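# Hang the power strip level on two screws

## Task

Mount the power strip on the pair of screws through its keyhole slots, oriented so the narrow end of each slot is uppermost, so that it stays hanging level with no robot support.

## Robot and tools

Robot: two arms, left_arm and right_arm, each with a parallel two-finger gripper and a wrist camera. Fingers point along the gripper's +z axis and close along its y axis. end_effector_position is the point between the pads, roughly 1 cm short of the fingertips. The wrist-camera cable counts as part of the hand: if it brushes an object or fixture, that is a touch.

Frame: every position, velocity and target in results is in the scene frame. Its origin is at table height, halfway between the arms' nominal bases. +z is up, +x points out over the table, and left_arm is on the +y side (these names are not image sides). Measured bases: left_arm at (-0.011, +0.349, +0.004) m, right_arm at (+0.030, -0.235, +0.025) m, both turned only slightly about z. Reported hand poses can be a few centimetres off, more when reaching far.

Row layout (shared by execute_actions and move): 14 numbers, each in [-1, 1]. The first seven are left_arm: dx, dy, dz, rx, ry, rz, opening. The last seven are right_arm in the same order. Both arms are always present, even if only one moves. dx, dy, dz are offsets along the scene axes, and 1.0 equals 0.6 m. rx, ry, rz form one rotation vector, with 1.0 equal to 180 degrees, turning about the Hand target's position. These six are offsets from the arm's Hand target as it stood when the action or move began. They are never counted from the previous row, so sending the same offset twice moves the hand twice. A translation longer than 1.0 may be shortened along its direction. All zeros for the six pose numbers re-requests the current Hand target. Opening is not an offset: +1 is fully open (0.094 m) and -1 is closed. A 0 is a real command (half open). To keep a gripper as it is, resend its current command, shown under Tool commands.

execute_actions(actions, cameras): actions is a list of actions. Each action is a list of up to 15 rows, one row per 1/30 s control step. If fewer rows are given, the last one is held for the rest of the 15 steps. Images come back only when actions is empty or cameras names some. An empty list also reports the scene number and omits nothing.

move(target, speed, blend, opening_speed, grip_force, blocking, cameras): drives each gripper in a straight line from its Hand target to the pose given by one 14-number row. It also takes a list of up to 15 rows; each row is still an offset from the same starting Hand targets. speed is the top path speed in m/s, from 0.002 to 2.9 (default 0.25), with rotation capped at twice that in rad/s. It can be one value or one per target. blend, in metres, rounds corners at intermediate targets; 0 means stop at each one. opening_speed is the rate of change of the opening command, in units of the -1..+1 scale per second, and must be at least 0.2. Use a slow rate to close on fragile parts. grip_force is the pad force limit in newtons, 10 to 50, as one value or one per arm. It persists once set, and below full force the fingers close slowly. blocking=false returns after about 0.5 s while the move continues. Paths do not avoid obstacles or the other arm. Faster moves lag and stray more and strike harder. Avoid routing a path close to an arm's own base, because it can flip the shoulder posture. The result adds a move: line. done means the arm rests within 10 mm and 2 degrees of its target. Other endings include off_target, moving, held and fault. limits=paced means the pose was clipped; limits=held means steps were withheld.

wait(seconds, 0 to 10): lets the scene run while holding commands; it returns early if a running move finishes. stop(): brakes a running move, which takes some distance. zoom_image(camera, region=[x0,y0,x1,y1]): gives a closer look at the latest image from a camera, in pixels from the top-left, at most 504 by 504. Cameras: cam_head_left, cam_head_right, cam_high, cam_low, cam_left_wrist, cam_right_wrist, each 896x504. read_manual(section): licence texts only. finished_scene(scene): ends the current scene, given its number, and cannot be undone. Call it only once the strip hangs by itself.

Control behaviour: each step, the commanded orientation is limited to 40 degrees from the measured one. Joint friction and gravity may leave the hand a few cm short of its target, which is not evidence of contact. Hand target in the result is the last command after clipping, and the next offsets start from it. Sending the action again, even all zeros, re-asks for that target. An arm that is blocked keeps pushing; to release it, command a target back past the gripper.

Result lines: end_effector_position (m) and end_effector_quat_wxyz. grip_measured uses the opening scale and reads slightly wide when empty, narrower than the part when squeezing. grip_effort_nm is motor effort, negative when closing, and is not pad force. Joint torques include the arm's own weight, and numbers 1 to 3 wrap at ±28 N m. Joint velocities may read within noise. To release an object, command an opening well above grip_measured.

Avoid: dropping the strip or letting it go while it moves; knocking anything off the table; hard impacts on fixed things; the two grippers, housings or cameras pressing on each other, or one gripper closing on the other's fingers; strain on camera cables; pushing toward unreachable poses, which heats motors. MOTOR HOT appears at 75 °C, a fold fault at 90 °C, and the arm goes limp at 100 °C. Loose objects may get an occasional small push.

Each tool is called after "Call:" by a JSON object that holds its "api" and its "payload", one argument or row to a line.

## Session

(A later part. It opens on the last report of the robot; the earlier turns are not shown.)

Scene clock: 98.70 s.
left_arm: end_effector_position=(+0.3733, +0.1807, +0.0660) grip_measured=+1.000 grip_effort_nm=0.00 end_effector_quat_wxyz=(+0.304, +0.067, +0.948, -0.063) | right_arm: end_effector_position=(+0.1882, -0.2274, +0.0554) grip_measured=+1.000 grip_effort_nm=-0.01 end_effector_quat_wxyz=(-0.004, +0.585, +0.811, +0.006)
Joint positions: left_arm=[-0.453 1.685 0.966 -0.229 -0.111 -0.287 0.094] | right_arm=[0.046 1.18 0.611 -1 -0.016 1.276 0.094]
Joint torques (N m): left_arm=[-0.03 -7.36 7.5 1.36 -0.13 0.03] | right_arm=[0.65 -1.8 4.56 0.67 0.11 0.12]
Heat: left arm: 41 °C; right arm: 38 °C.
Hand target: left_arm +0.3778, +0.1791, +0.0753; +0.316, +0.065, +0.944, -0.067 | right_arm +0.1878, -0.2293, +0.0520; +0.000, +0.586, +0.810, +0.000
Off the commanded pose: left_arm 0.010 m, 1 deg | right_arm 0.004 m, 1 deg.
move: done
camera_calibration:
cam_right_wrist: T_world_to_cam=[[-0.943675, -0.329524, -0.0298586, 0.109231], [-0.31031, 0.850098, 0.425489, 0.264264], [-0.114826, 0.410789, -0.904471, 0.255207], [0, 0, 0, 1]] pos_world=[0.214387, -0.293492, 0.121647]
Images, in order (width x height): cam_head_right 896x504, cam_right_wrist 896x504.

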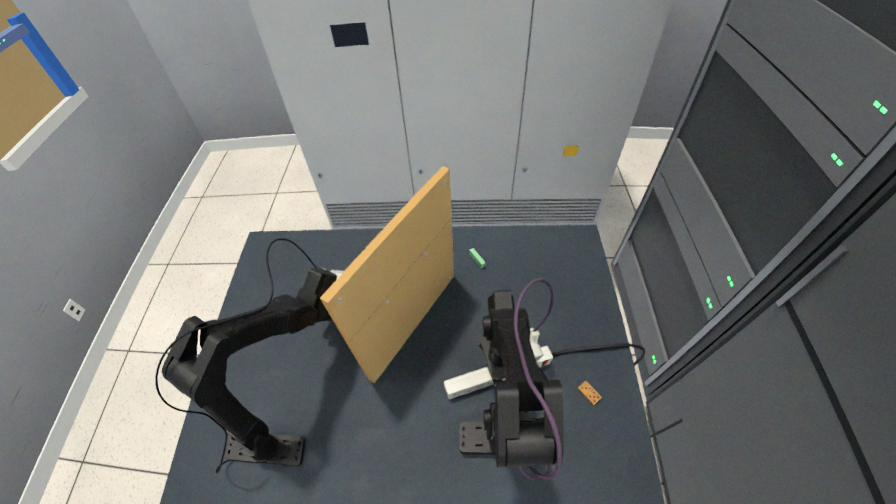

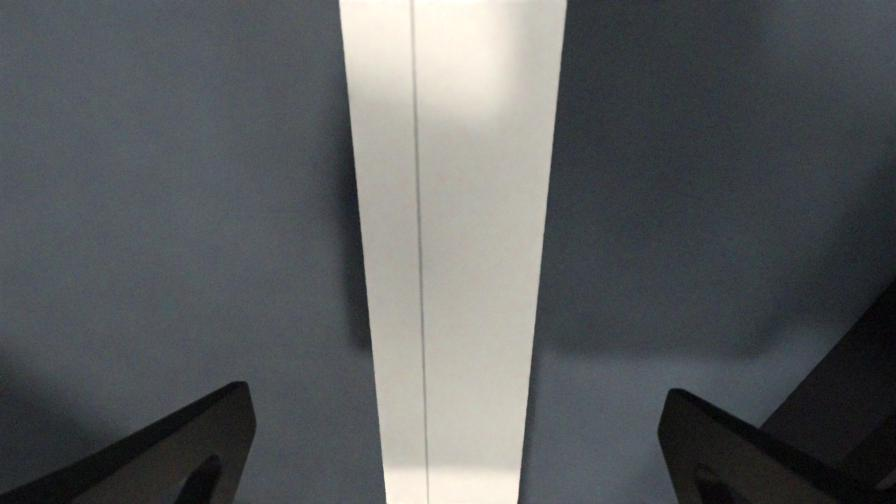

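Call:
{"api": "move", "payload": {
  "target": [0,0,0,0,0,0,1, 0,0,-0.0233,0,0,0,1],
  "speed": 0.1,
  "cameras": ["cam_right_wrist"]
}}

Scene clock: 100.63 s.
left_arm: end_effector_position=(+0.3733, +0.1807, +0.0660) grip_measured=+1.000 grip_effort_nm=0.00 end_effector_quat_wxyz=(+0.304, +0.067, +0.948, -0.063) | right_arm: end_effector_position=(+0.1884, -0.2274, +0.0414) grip_measured=+1.000 grip_effort_nm=-0.02 end_effector_quat_wxyz=(-0.004, +0.585, +0.811, +0.006)
Joint positions: left_arm=[-0.453 1.685 0.966 -0.229 -0.111 -0.287 0.094] | right_arm=[0.046 1.207 0.567 -0.93 -0.016 1.276 0.094]
Joint torques (N m): left_arm=[-0.03 -7.36 7.5 1.36 -0.13 0.04] | right_arm=[0.54 -1.73 4.38 0.68 0.09 0.11]
Heat: left arm: 41 °C; right arm: 38 °C.
Hand target: left_arm +0.3778, +0.1791, +0.0753; +0.316, +0.065, +0.944, -0.067 | right_arm +0.1879, -0.2293, +0.0380; +0.000, +0.586, +0.810, +0.000
Off the commanded pose: left_arm 0.010 m, 1 deg | right_arm 0.004 m, 1 deg.
move: done
camera_calibration:
cam_right_wrist: T_world_to_cam=[[-0.943675, -0.329524, -0.0298586, 0.108999], [-0.31031, 0.850098, 0.425489, 0.270325], [-0.114826, 0.410789, -0.904471, 0.242477], [0, 0, 0, 1]] pos_world=[0.214587, -0.293492, 0.107547]
Images, in order (width x height): cam_right_wrist 896x504.

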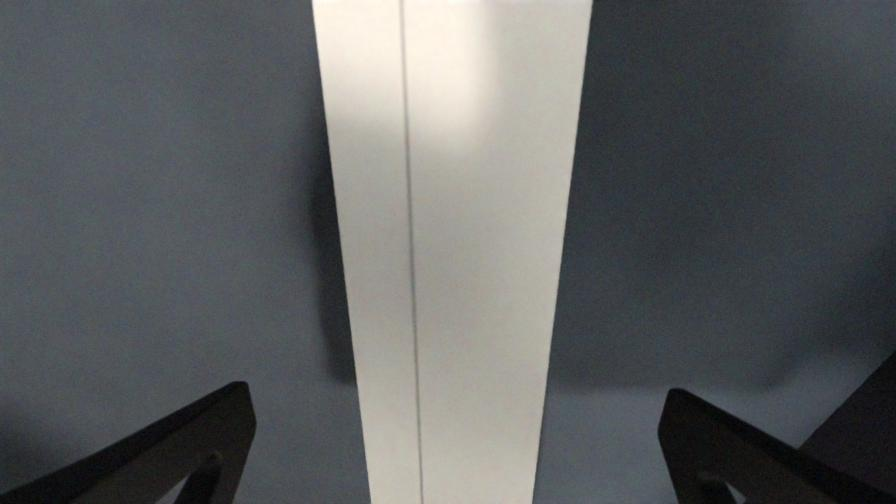

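Call:
{"api": "move", "payload": {
  "target": [0,0,0,0,0,0,1, 0,0,0,0,0,0,-0.5],
  "opening_speed": 0.8,
  "cameras": ["cam_right_wrist"]
}}

Scene clock: 103.80 s.
left_arm: end_effector_position=(+0.3733, +0.1807, +0.0660) grip_measured=+1.000 grip_effort_nm=0.00 end_effector_quat_wxyz=(+0.304, +0.067, +0.948, -0.063) | right_arm: end_effector_position=(+0.1891, -0.2275, +0.0414) grip_measured=-0.283 grip_effort_nm=-1.03 end_effector_quat_wxyz=(-0.003, +0.585, +0.811, +0.007)
Joint positions: left_arm=[-0.453 1.685 0.966 -0.229 -0.111 -0.287 0.094] | right_arm=[0.046 1.207 0.567 -0.927 -0.015 1.277 0.034]
Joint torques (N m): left_arm=[-0.03 -7.35 7.51 1.36 -0.13 0.04] | right_arm=[0.42 -1.77 4.56 0.65 0.11 0.05]
Heat: left arm: 41 °C; right arm: 37 °C.
Hand target: left_arm +0.3778, +0.1791, +0.0753; +0.316, +0.065, +0.944, -0.067 | right_arm +0.1878, -0.2293, +0.0380; +0.000, +0.586, +0.810, +0.000
Off the commanded pose: left_arm 0.010 m, 1 deg | right_arm 0.004 m, 1 deg.
move: done
camera_calibration:
cam_right_wrist: T_world_to_cam=[[-0.943711, -0.329212, -0.0320809, 0.109815], [-0.311115, 0.850509, 0.424077, 0.27084], [-0.112326, 0.410187, -0.905058, 0.242067], [0, 0, 0, 1]] pos_world=[0.215087, -0.293492, 0.10775]
Images, in order (width x height): cam_right_wrist 896x504.

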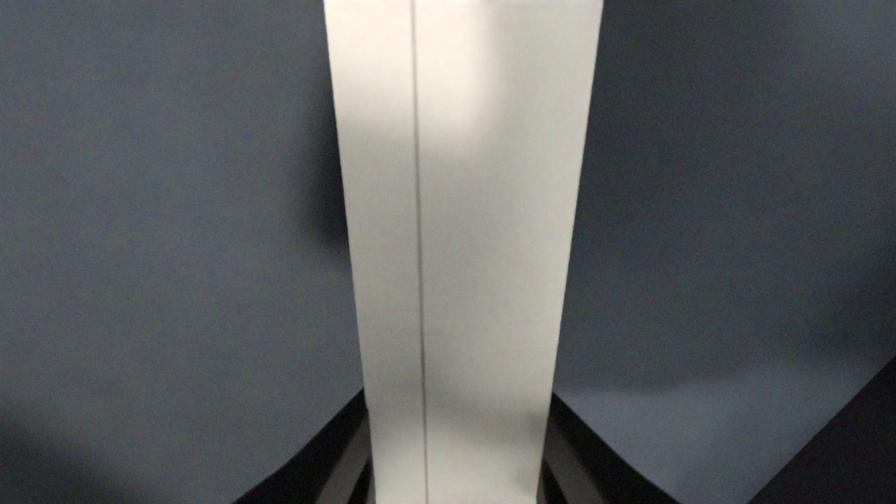

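Call:
{"api": "move", "payload": {
  "target": [
    [0,0,0,0,0,0,1, 0,0,0.0333,0,0,0,-0.5],
    [0,0,0,0,0,0,1, 0.0565,0.0165,0.0267,-0.0781,0.2373,0,-0.5]
  ],
  "speed": 0.2,
  "blend": [0.01,0],
  "cameras": ["all"]
}}

Scene clock: 108.77 s.
left_arm: end_effector_position=(+0.3733, +0.1807, +0.0660) grip_measured=+1.000 grip_effort_nm=0.00 end_effector_quat_wxyz=(+0.304, +0.067, +0.948, -0.063) | right_arm: end_effector_position=(+0.2264, -0.2194, +0.0462) grip_measured=-0.283 grip_effort_nm=-1.03 end_effector_quat_wxyz=(-0.213, +0.548, +0.755, -0.290)
Joint positions: left_arm=[-0.453 1.685 0.966 -0.229 -0.111 -0.287 0.094] | right_arm=[0.185 2.1 1.274 -1.476 0.097 1.458 0.034]
Joint torques (N m): left_arm=[-0.02 -7.36 7.5 1.36 -0.13 0.04] | right_arm=[0.64 -8.1 5.01 -1.26 0.04 0.1]
Heat: left arm: 41 °C; right arm: 37 °C.
Hand target: left_arm +0.3778, +0.1791, +0.0753; +0.316, +0.065, +0.944, -0.067 | right_arm +0.2217, -0.2194, +0.0540; -0.225, +0.541, +0.749, -0.310
Off the commanded pose: left_arm 0.010 m, 1 deg | right_arm 0.009 m, 3 deg.
move: off_target (right_arm); blend cut to 0.0099 m at target 1
camera_calibration:
cam_right_wrist: T_world_to_cam=[[-0.713694, -0.251055, 0.653921, 0.0811921], [-0.0345695, 0.945049, 0.325096, 0.236235], [-0.699604, 0.209413, -0.683155, 0.325902], [0, 0, 0, 1]] pos_world=[0.294115, -0.271118, 0.0927495]

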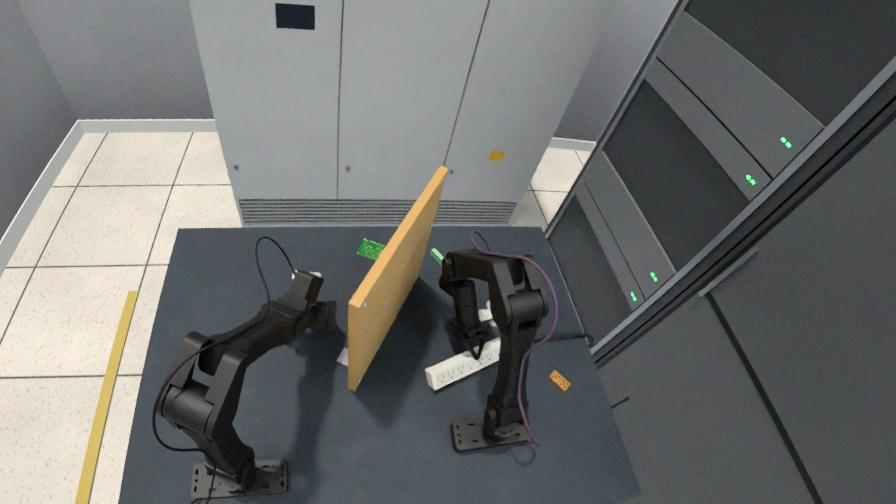

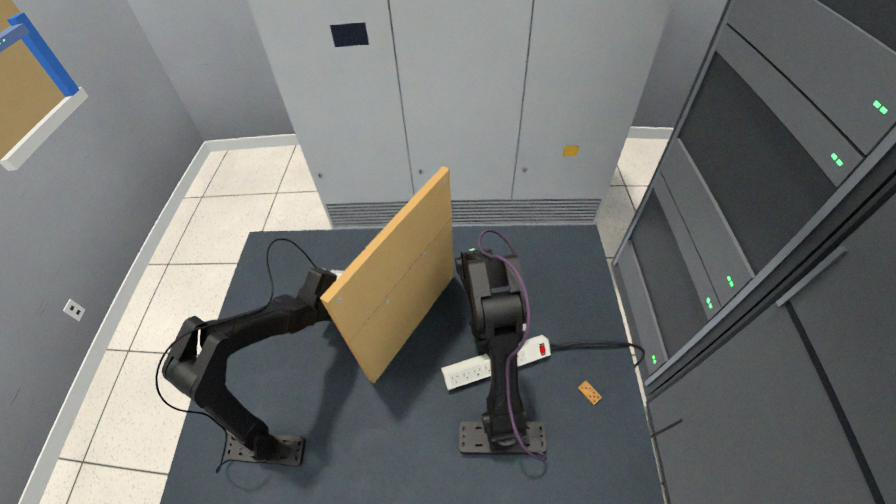

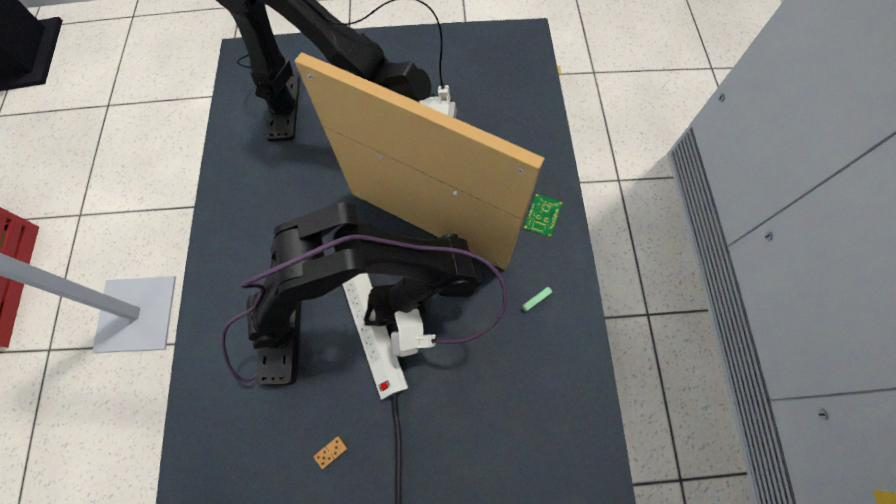

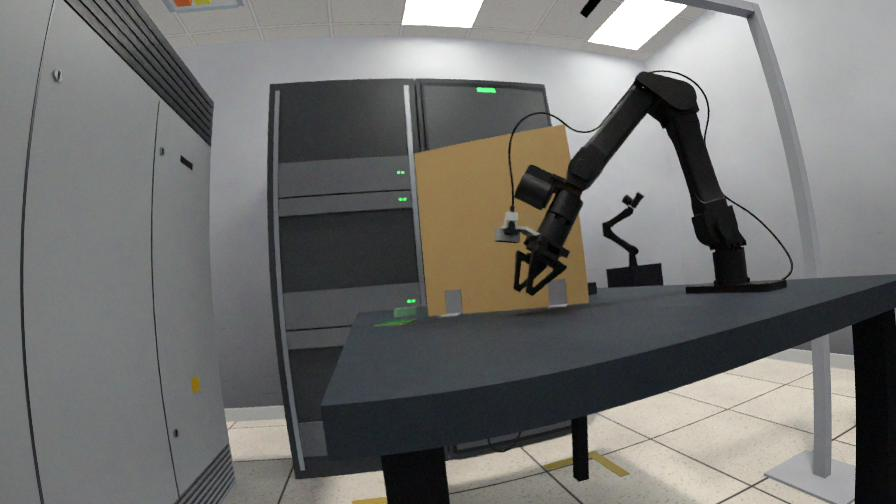

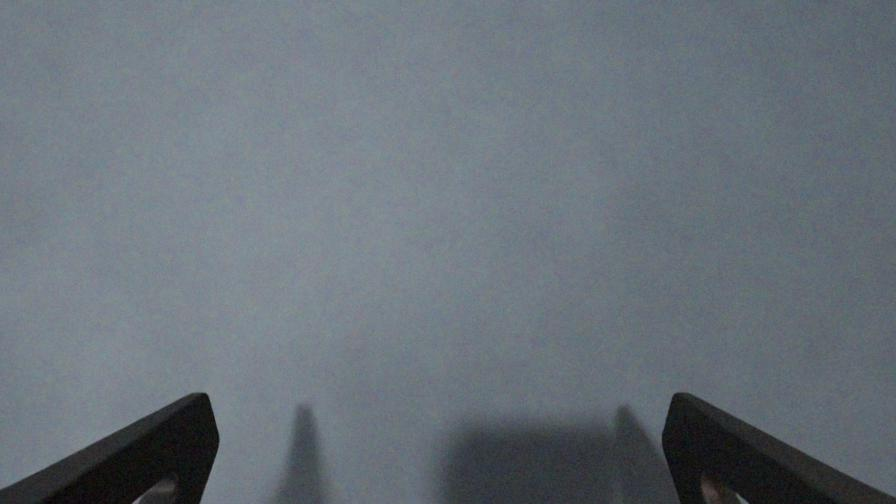

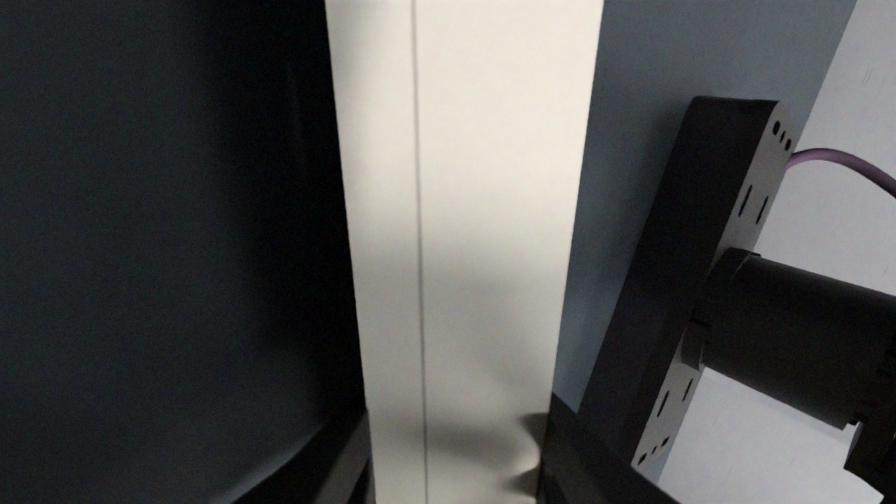

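Call:
{"api": "move", "payload": {
  "target": [0,0,0,0,0,0,1, 0,0,-0.01,-0.0052,0.0158,0,-0.5],
  "speed": 0.06,
  "cameras": ["cam_right_wrist", "cam_head_right"]
}}

Scene clock: 110.67 s.
left_arm: end_effector_position=(+0.3733, +0.1807, +0.0660) grip_measured=+1.000 grip_effort_nm=0.00 end_effector_quat_wxyz=(+0.304, +0.067, +0.948, -0.063) | right_arm: end_effector_position=(+0.2242, -0.2196, +0.0441) grip_measured=-0.283 grip_effort_nm=-1.03 end_effector_quat_wxyz=(-0.231, +0.541, +0.745, -0.314)
Joint positions: left_arm=[-0.453 1.685 0.966 -0.229 -0.111 -0.287 0.094] | right_arm=[0.189 2.157 1.305 -1.515 0.101 1.468 0.034]
Joint torques (N m): left_arm=[-0.03 -7.38 7.5 1.36 -0.13 0.03] | right_arm=[0.75 -7.82 4.71 -1.19 0.04 0.09]
Heat: left arm: 41 °C; right arm: 37 °C.
Hand target: left_arm +0.3778, +0.1791, +0.0753; +0.316, +0.065, +0.944, -0.067 | right_arm +0.2217, -0.2194, +0.0480; -0.239, +0.535, +0.740, -0.329
Off the commanded pose: left_arm 0.010 m, 1 deg | right_arm 0.005 m, 2 deg.
move: done
camera_calibration:
cam_right_wrist: T_world_to_cam=[[-0.673086, -0.237106, 0.700526, 0.0729316], [-0.0145373, 0.951273, 0.308008, 0.234732], [-0.739421, 0.197132, -0.643735, 0.327443], [0, 0, 0, 1]] pos_world=[0.29462, -0.270551, 0.0873969]
Images, in order (width x height): cam_head_right 896x504, cam_right_wrist 896x504.

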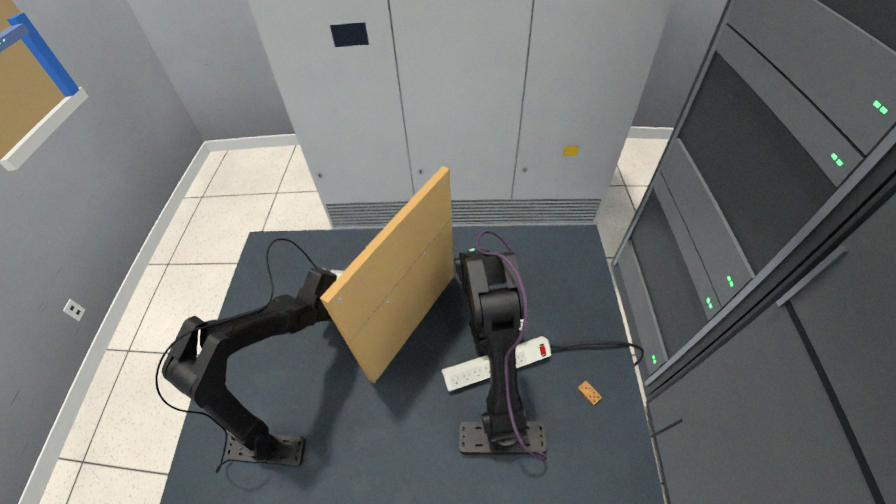

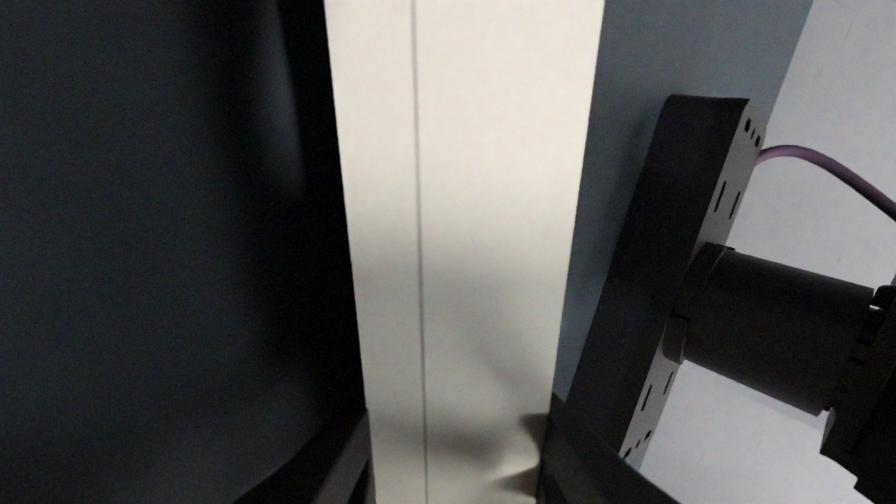

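Call:
{"api": "move", "payload": {
  "target": [
    [0,0,0,0,0,0,1, 0,0,-0.005,0,0,0,-0.5],
    [0,0,0,0,0,0,1, 0,0,-0.005,0,0,0,0.15]
  ],
  "speed": 0.05,
  "opening_speed": 0.4,
  "cameras": ["cam_right_wrist", "cam_head_right", "cam_high"]
}}

Scene clock: 114.60 s.
left_arm: end_effector_position=(+0.3733, +0.1807, +0.0660) grip_measured=+1.000 grip_effort_nm=0.00 end_effector_quat_wxyz=(+0.304, +0.067, +0.948, -0.063) | right_arm: end_effector_position=(+0.2214, -0.2202, +0.0459) grip_measured=+0.148 grip_effort_nm=0.09 end_effector_quat_wxyz=(-0.236, +0.539, +0.742, -0.320)
Joint positions: left_arm=[-0.453 1.685 0.966 -0.229 -0.111 -0.287 0.094] | right_arm=[0.189 2.161 1.305 -1.529 0.101 1.468 0.054]
Joint torques (N m): left_arm=[-0.03 -7.36 7.5 1.36 -0.13 0.04] | right_arm=[0.75 -7.77 4.42 -1.03 0.02 0.08]
Heat: left arm: 41 °C; right arm: 37 °C.
Hand target: left_arm +0.3778, +0.1791, +0.0753; +0.316, +0.065, +0.944, -0.067 | right_arm +0.2217, -0.2195, +0.0451; -0.239, +0.535, +0.740, -0.329
Off the commanded pose: left_arm 0.010 m, 1 deg | right_arm 0.001 m, 1 deg.
move: done
camera_calibration:
cam_right_wrist: T_world_to_cam=[[-0.66051, -0.234242, 0.713342, 0.0669016], [-0.00888608, 0.95246, 0.304534, 0.23383], [-0.750765, 0.194809, -0.631191, 0.328096], [0, 0, 0, 1]] pos_world=[0.29259, -0.270958, 0.0881586]
Images, in order (width x height): cam_head_right 896x504, cam_high 896x504, cam_right_wrist 896x504.

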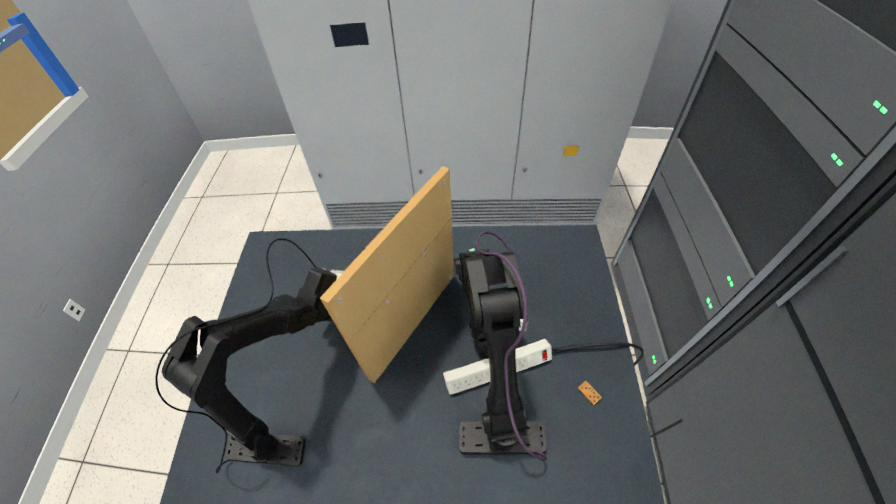

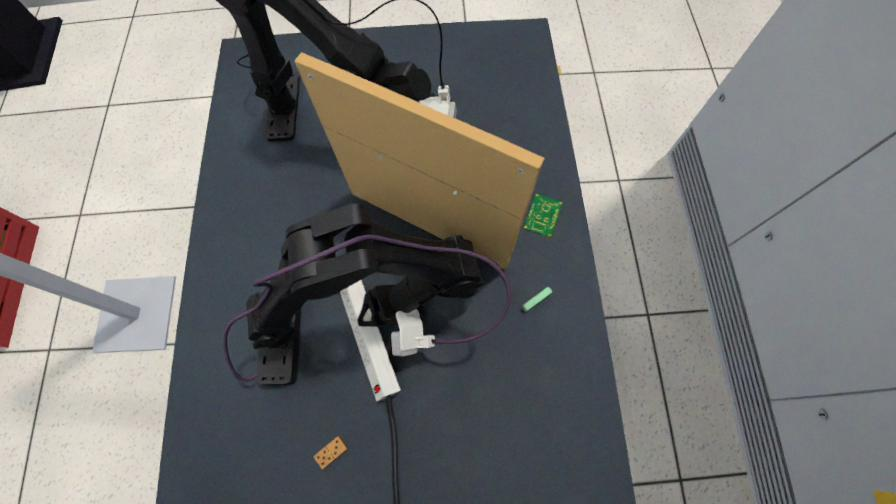

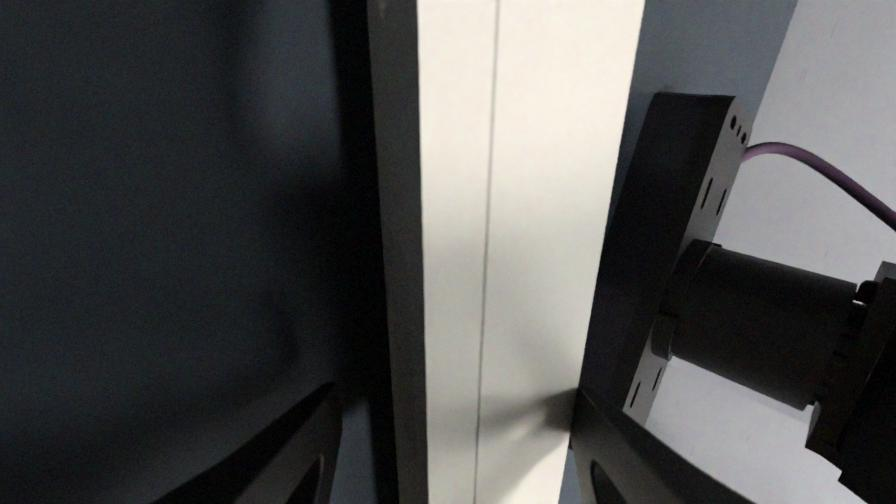

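Call:
{"api": "move", "payload": {
  "target": [
    [0,0,0,0,0,0,1, 0,0,0,0,0,0,-0.06],
    [0,0,0,0,0,0,1, 0.0158,0.0052,0,0,0,0,-0.06]
  ],
  "speed": 0.04,
  "opening_speed": 0.4,
  "cameras": ["cam_right_wrist", "cam_head_right"]
}}

Scene clock: 120.90 s.
left_arm: end_effector_position=(+0.3733, +0.1807, +0.0660) grip_measured=+1.000 grip_effort_nm=0.01 end_effector_quat_wxyz=(+0.304, +0.067, +0.948, -0.063) | right_arm: end_effector_position=(+0.2273, -0.2180, +0.0484) grip_measured=-0.058 grip_effort_nm=-0.10 end_effector_quat_wxyz=(-0.241, +0.534, +0.741, -0.327)
Joint positions: left_arm=[-0.453 1.685 0.966 -0.229 -0.111 -0.287 0.094] | right_arm=[0.194 2.192 1.354 -1.565 0.101 1.468 0.044]
Joint torques (N m): left_arm=[-0.02 -7.36 7.49 1.36 -0.13 0.04] | right_arm=[0.57 -8.12 4.94 -0.91 0.01 0.14]
Heat: left arm: 40 °C; right arm: 37 °C.
Hand target: left_arm +0.3778, +0.1791, +0.0753; +0.316, +0.065, +0.944, -0.067 | right_arm +0.2312, -0.2164, +0.0450; -0.239, +0.535, +0.740, -0.329
Off the commanded pose: left_arm 0.010 m, 1 deg | right_arm 0.005 m, 0 deg.
move: done
camera_calibration:
cam_right_wrist: T_world_to_cam=[[-0.646186, -0.235663, 0.725884, 0.0653584], [-0.00881463, 0.953371, 0.301672, 0.231381], [-0.763129, 0.188538, -0.618132, 0.334502], [0, 0, 0, 1]] pos_world=[0.299542, -0.268255, 0.0895228]
Images, in order (width x height): cam_head_right 896x504, cam_right_wrist 896x504.

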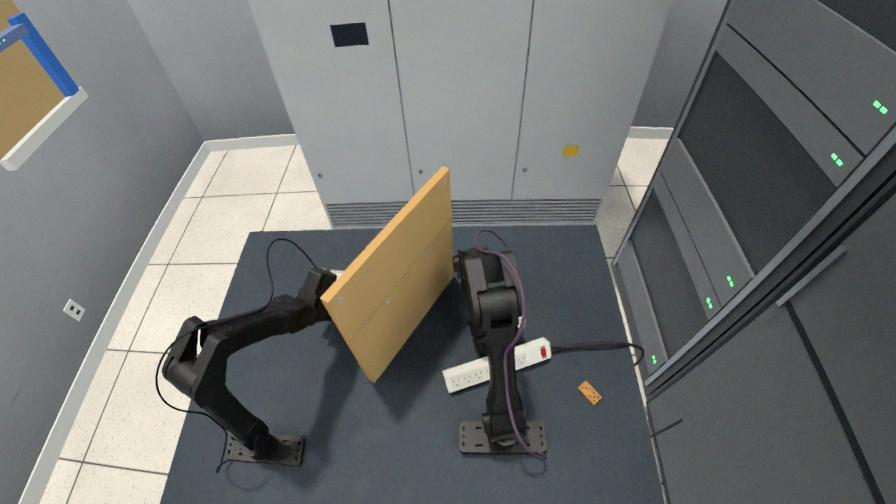

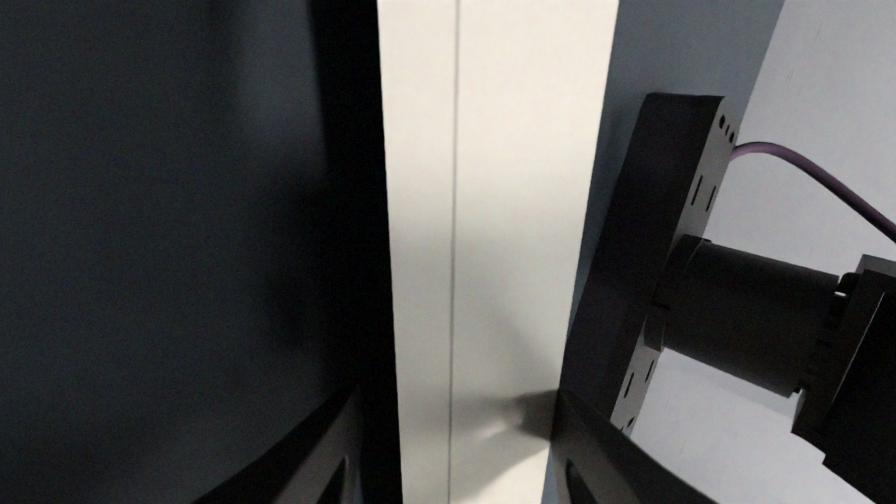

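Call:
{"api": "move", "payload": {
  "target": [0,0,0,0,0,0,1, 0.0127,0.0042,0,0,0,0,-0.06],
  "speed": 0.04,
  "cameras": ["cam_right_wrist"]
}}

Scene clock: 122.63 s.
left_arm: end_effector_position=(+0.3733, +0.1807, +0.0660) grip_measured=+1.000 grip_effort_nm=0.00 end_effector_quat_wxyz=(+0.304, +0.067, +0.948, -0.063) | right_arm: end_effector_position=(+0.2384, -0.2153, +0.0453) grip_measured=-0.058 grip_effort_nm=-0.09 end_effector_quat_wxyz=(-0.234, +0.536, +0.745, -0.321)
Joint positions: left_arm=[-0.453 1.685 0.966 -0.229 -0.111 -0.287 0.094] | right_arm=[0.198 2.215 1.398 -1.565 0.101 1.469 0.044]
Joint torques (N m): left_arm=[-0.02 -7.35 7.5 1.36 -0.13 0.03] | right_arm=[0.64 -8.31 4.7 -1.03 0 0.13]
Heat: left arm: 40 °C; right arm: 37 °C.
Hand target: left_arm +0.3778, +0.1791, +0.0753; +0.316, +0.065, +0.944, -0.067 | right_arm +0.2389, -0.2138, +0.0451; -0.239, +0.535, +0.740, -0.329
Off the commanded pose: left_arm 0.010 m, 1 deg | right_arm 0.002 m, 1 deg.
joint sent to its limit (right arm) — joint 4 (wrist pitch), lower limit. The joint targets still meet the commanded pose.
move: done
camera_calibration:
cam_right_wrist: T_world_to_cam=[[-0.659801, -0.240145, 0.712035, 0.0782581], [-0.0178766, 0.952308, 0.304615, 0.231688], [-0.751228, 0.188257, -0.632626, 0.338367], [0, 0, 0, 1]] pos_world=[0.309967, -0.265545, 0.0877618]
Images, in order (width x height): cam_right_wrist 896x504.

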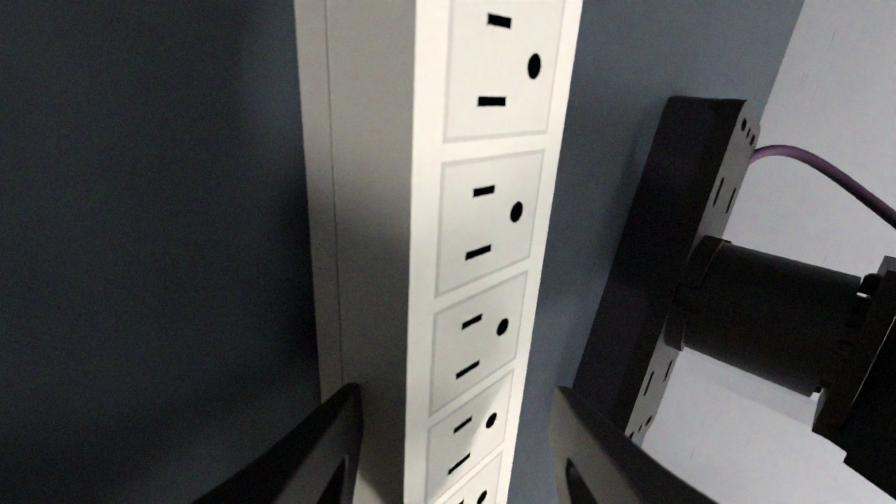

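Call:
{"api": "move", "payload": {
  "target": [
    [0,0,0,0,0,0,1, 0.008,0.0026,0.0667,0,0,0,-0.06],
    [0,0,0,0,0,0,1, -0.024,-0.007,0.1498,0.0834,-0.2537,0,1]
  ],
  "speed": 0.25,
  "blend": [0.02,0],
  "cameras": ["cam_right_wrist", "cam_head_right", "cam_high"]
}}

Scene clock: 129.93 s.
left_arm: end_effector_position=(+0.3733, +0.1807, +0.0660) grip_measured=+1.000 grip_effort_nm=0.00 end_effector_quat_wxyz=(+0.304, +0.067, +0.948, -0.063) | right_arm: end_effector_position=(+0.2241, -0.2175, +0.1357) grip_measured=+0.998 grip_effort_nm=0.09 end_effector_quat_wxyz=(-0.004, +0.585, +0.811, -0.005)
Joint positions: left_arm=[-0.453 1.685 0.966 -0.229 -0.111 -0.287 0.094] | right_arm=[0.109 1.288 1.005 -1.301 0.003 1.339 0.094]
Joint torques (N m): left_arm=[-0.05 -7.38 7.5 1.36 -0.13 0.03] | right_arm=[-0.31 -4.59 4.86 0.68 -0.03 0.02]
Heat: left arm: 40 °C; right arm: 37 °C.
Hand target: left_arm +0.3778, +0.1791, +0.0753; +0.316, +0.065, +0.944, -0.067 | right_arm +0.2244, -0.2180, +0.1349; +0.000, +0.586, +0.810, +0.000
Off the commanded pose: left_arm 0.010 m, 1 deg | right_arm 0.001 m, 1 deg.
move: done
camera_calibration:
cam_right_wrist: T_world_to_cam=[[-0.94389, -0.330088, -0.010692, 0.146089], [-0.30481, 0.858232, 0.412952, 0.235099], [-0.127134, 0.39304, -0.91069, 0.327534], [0, 0, 0, 1]] pos_world=[0.251193, -0.282282, 0.20276]
Images, in order (width x height): cam_head_right 896x504, cam_high 896x504, cam_right_wrist 896x504.

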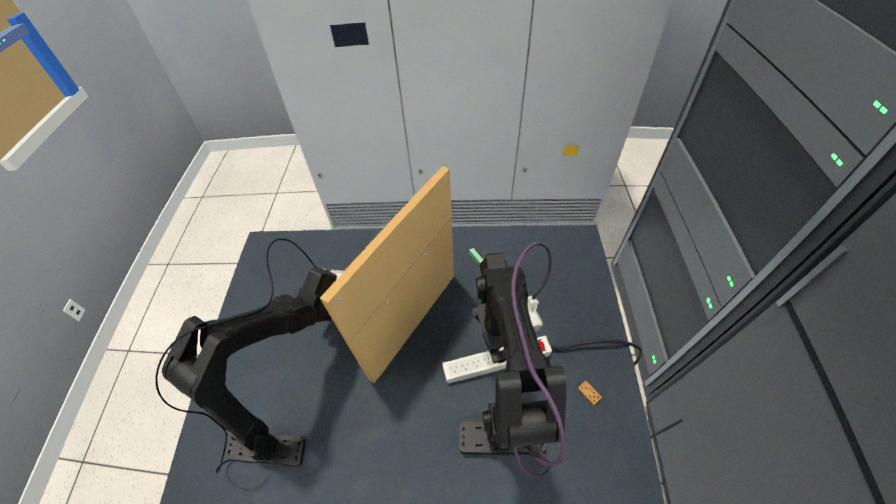

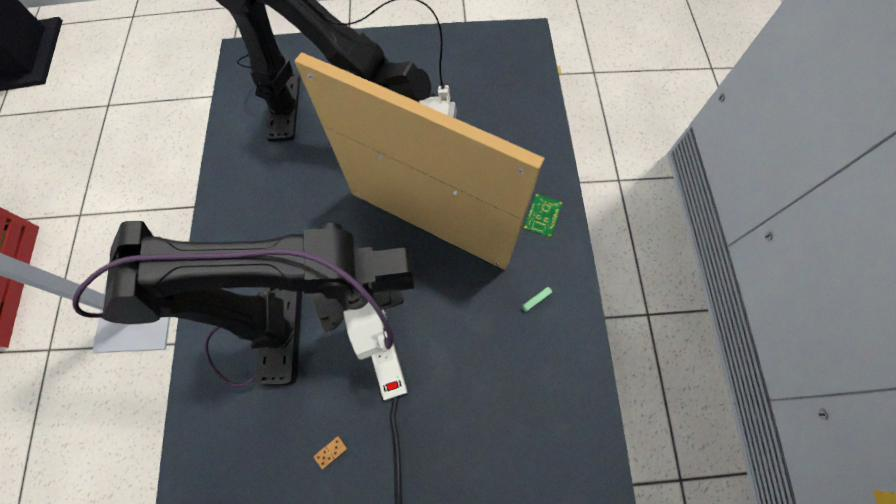

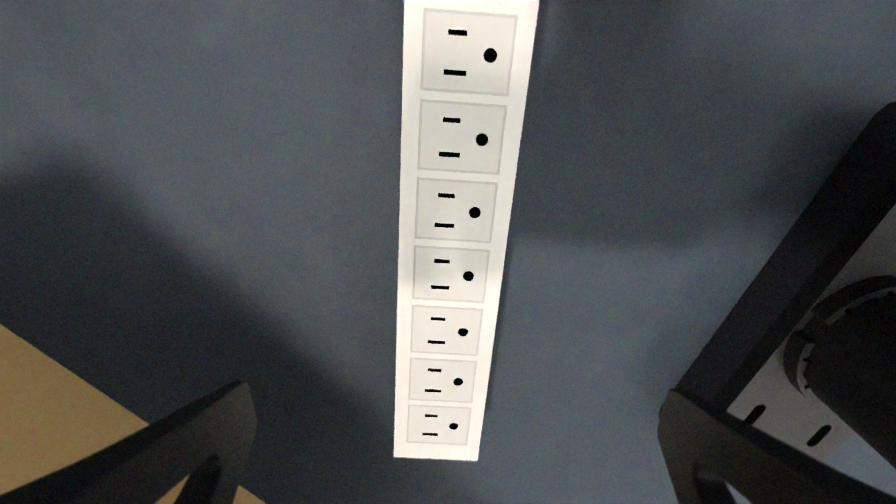

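Call:
{"api": "move", "payload": {
  "target": [0,0,0,0,0,0,1, 0.0108,-0.0153,-0.1462,0,0,-0.0144,1],
  "speed": 0.2,
  "cameras": ["cam_right_wrist", "cam_high"]
}}

Scene clock: 134.60 s.
left_arm: end_effector_position=(+0.3733, +0.1807, +0.0660) grip_measured=+1.000 grip_effort_nm=0.00 end_effector_quat_wxyz=(+0.304, +0.067, +0.948, -0.063) | right_arm: end_effector_position=(+0.2315, -0.2264, +0.0511) grip_measured=+0.998 grip_effort_nm=0.09 end_effector_quat_wxyz=(+0.003, +0.604, +0.797, +0.001)
Joint positions: left_arm=[-0.453 1.685 0.966 -0.229 -0.111 -0.287 0.094] | right_arm=[0.061 1.378 0.726 -0.914 0.002 1.337 0.094]
Joint torques (N m): left_arm=[-0.03 -7.38 7.5 1.36 -0.13 0.04] | right_arm=[-0.43 -3.02 4.48 0.69 -0.04 -0.03]
Heat: left arm: 40 °C; right arm: 36 °C.
Hand target: left_arm +0.3778, +0.1791, +0.0753; +0.316, +0.065, +0.944, -0.067 | right_arm +0.2310, -0.2271, +0.0473; +0.000, +0.604, +0.797, +0.001
Off the commanded pose: left_arm 0.010 m, 1 deg | right_arm 0.004 m, 0 deg.
move: done
camera_calibration:
cam_right_wrist: T_world_to_cam=[[-0.957673, -0.286418, -0.0287715, 0.163199], [-0.272654, 0.870488, 0.409769, 0.275381], [-0.0923199, 0.400269, -0.911736, 0.248594], [0, 0, 0, 1]] pos_world=[0.254325, -0.292477, 0.118505]
Images, in order (width x height): cam_high 896x504, cam_right_wrist 896x504.

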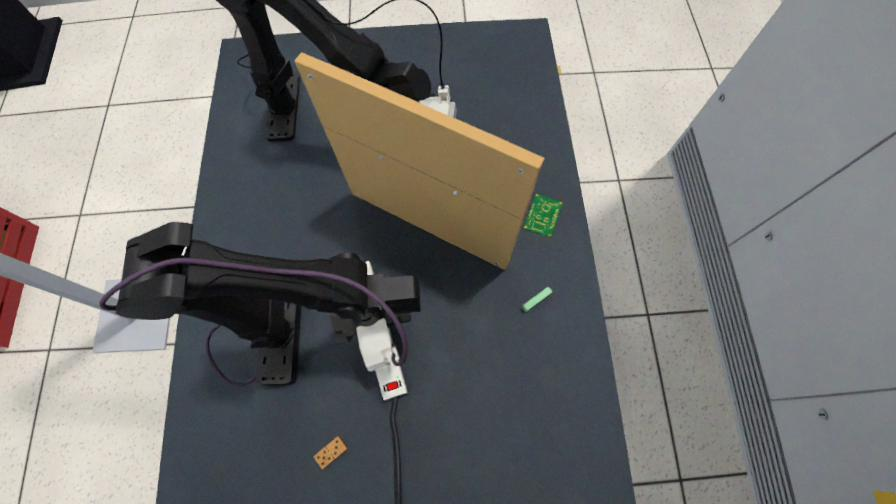

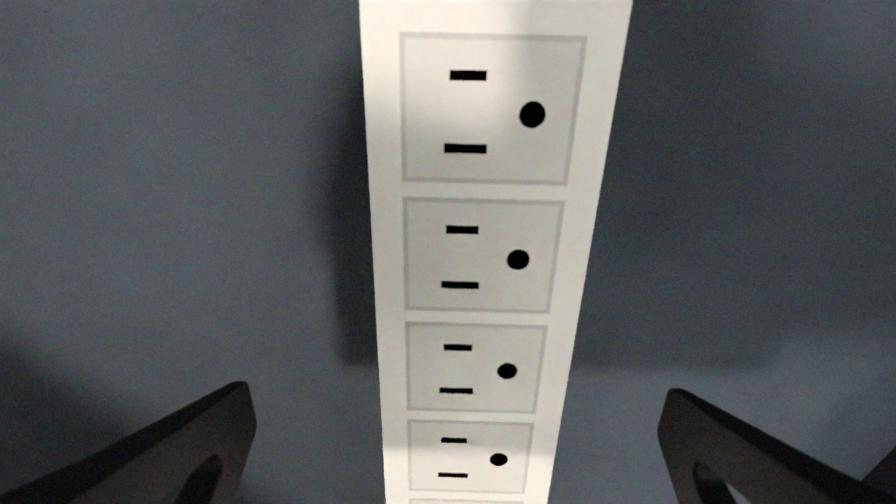

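Call:
{"api": "move", "payload": {
  "target": [0,0,0,0,0,0,1, -0.0057,-0.0015,-0.05,0,0,-0.0056,1],
  "speed": 0.1,
  "cameras": ["cam_right_wrist"]
}}

Scene clock: 137.77 s.
left_arm: end_effector_position=(+0.3733, +0.1807, +0.0660) grip_measured=+1.000 grip_effort_nm=0.00 end_effector_quat_wxyz=(+0.304, +0.067, +0.948, -0.063) | right_arm: end_effector_position=(+0.2284, -0.2272, +0.0208) grip_measured=+0.998 grip_effort_nm=0.09 end_effector_quat_wxyz=(+0.002, +0.606, +0.795, +0.001)
Joint positions: left_arm=[-0.453 1.685 0.966 -0.229 -0.111 -0.287 0.094] | right_arm=[0.057 1.433 0.634 -0.768 0.001 1.339 0.094]
Joint torques (N m): left_arm=[-0.02 -7.35 7.5 1.36 -0.13 0.03] | right_arm=[-0.64 -3.17 4.21 0.7 -0.03 0.1]
Heat: left arm: 40 °C; right arm: 36 °C.
Hand target: left_arm +0.3778, +0.1791, +0.0753; +0.316, +0.065, +0.944, -0.067 | right_arm +0.2275, -0.2281, +0.0172; +0.000, +0.611, +0.791, +0.000
Off the commanded pose: left_arm 0.010 m, 1 deg | right_arm 0.004 m, 1 deg.
move: done
camera_calibration:
cam_right_wrist: T_world_to_cam=[[-0.959524, -0.280226, -0.0280479, 0.161018], [-0.266687, 0.872104, 0.410258, 0.286693], [-0.0905042, 0.401133, -0.911538, 0.220842], [0, 0, 0, 1]] pos_world=[0.250945, -0.293491, 0.0882036]
Images, in order (width x height): cam_right_wrist 896x504.

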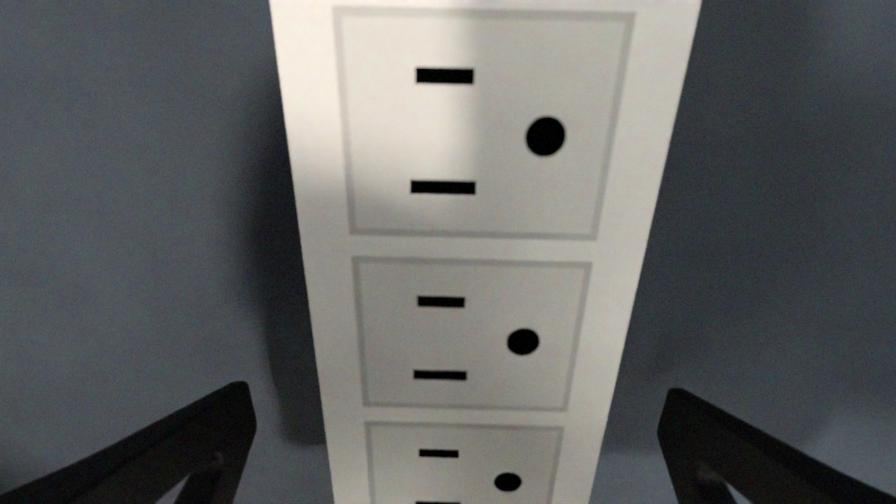

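Call:
{"api": "move", "payload": {
  "target": [0,0,0,0,0,0,1, 0,0,0,0,0,0,-0.3],
  "opening_speed": 0.8,
  "cameras": ["cam_right_wrist"]
}}

Scene clock: 140.47 s.
left_arm: end_effector_position=(+0.3733, +0.1807, +0.0660) grip_measured=+1.000 grip_effort_nm=0.00 end_effector_quat_wxyz=(+0.304, +0.067, +0.948, -0.063) | right_arm: end_effector_position=(+0.2286, -0.2271, +0.0208) grip_measured=-0.045 grip_effort_nm=-1.03 end_effector_quat_wxyz=(+0.002, +0.607, +0.795, +0.001)
Joint positions: left_arm=[-0.453 1.685 0.966 -0.229 -0.111 -0.287 0.094] | right_arm=[0.057 1.433 0.634 -0.767 0.001 1.342 0.045]
Joint torques (N m): left_arm=[-0.03 -7.36 7.5 1.36 -0.13 0.03] | right_arm=[-0.64 -3.33 3.97 0.72 -0.04 0.05]
Heat: left arm: 40 °C; right arm: 36 °C.
Hand target: left_arm +0.3778, +0.1791, +0.0753; +0.316, +0.065, +0.944, -0.067 | right_arm +0.2275, -0.2281, +0.0172; +0.000, +0.611, +0.792, +0.000
Off the commanded pose: left_arm 0.010 m, 1 deg | right_arm 0.004 m, 1 deg.
move: done
camera_calibration:
cam_right_wrist: T_world_to_cam=[[-0.960116, -0.278101, -0.0289272, 0.161872], [-0.265092, 0.872513, 0.410423, 0.286403], [-0.0888998, 0.401722, -0.911436, 0.220608], [0, 0, 0, 1]] pos_world=[0.250951, -0.293496, 0.0882066]
Images, in order (width x height): cam_right_wrist 896x504.

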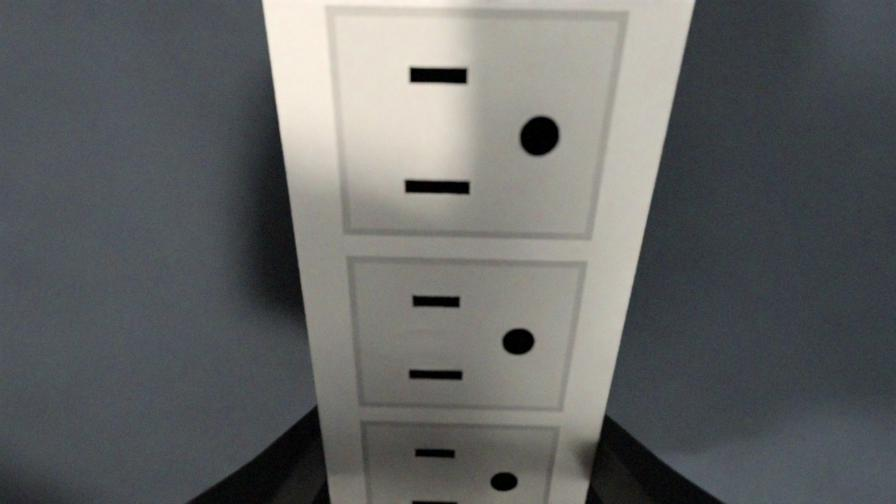

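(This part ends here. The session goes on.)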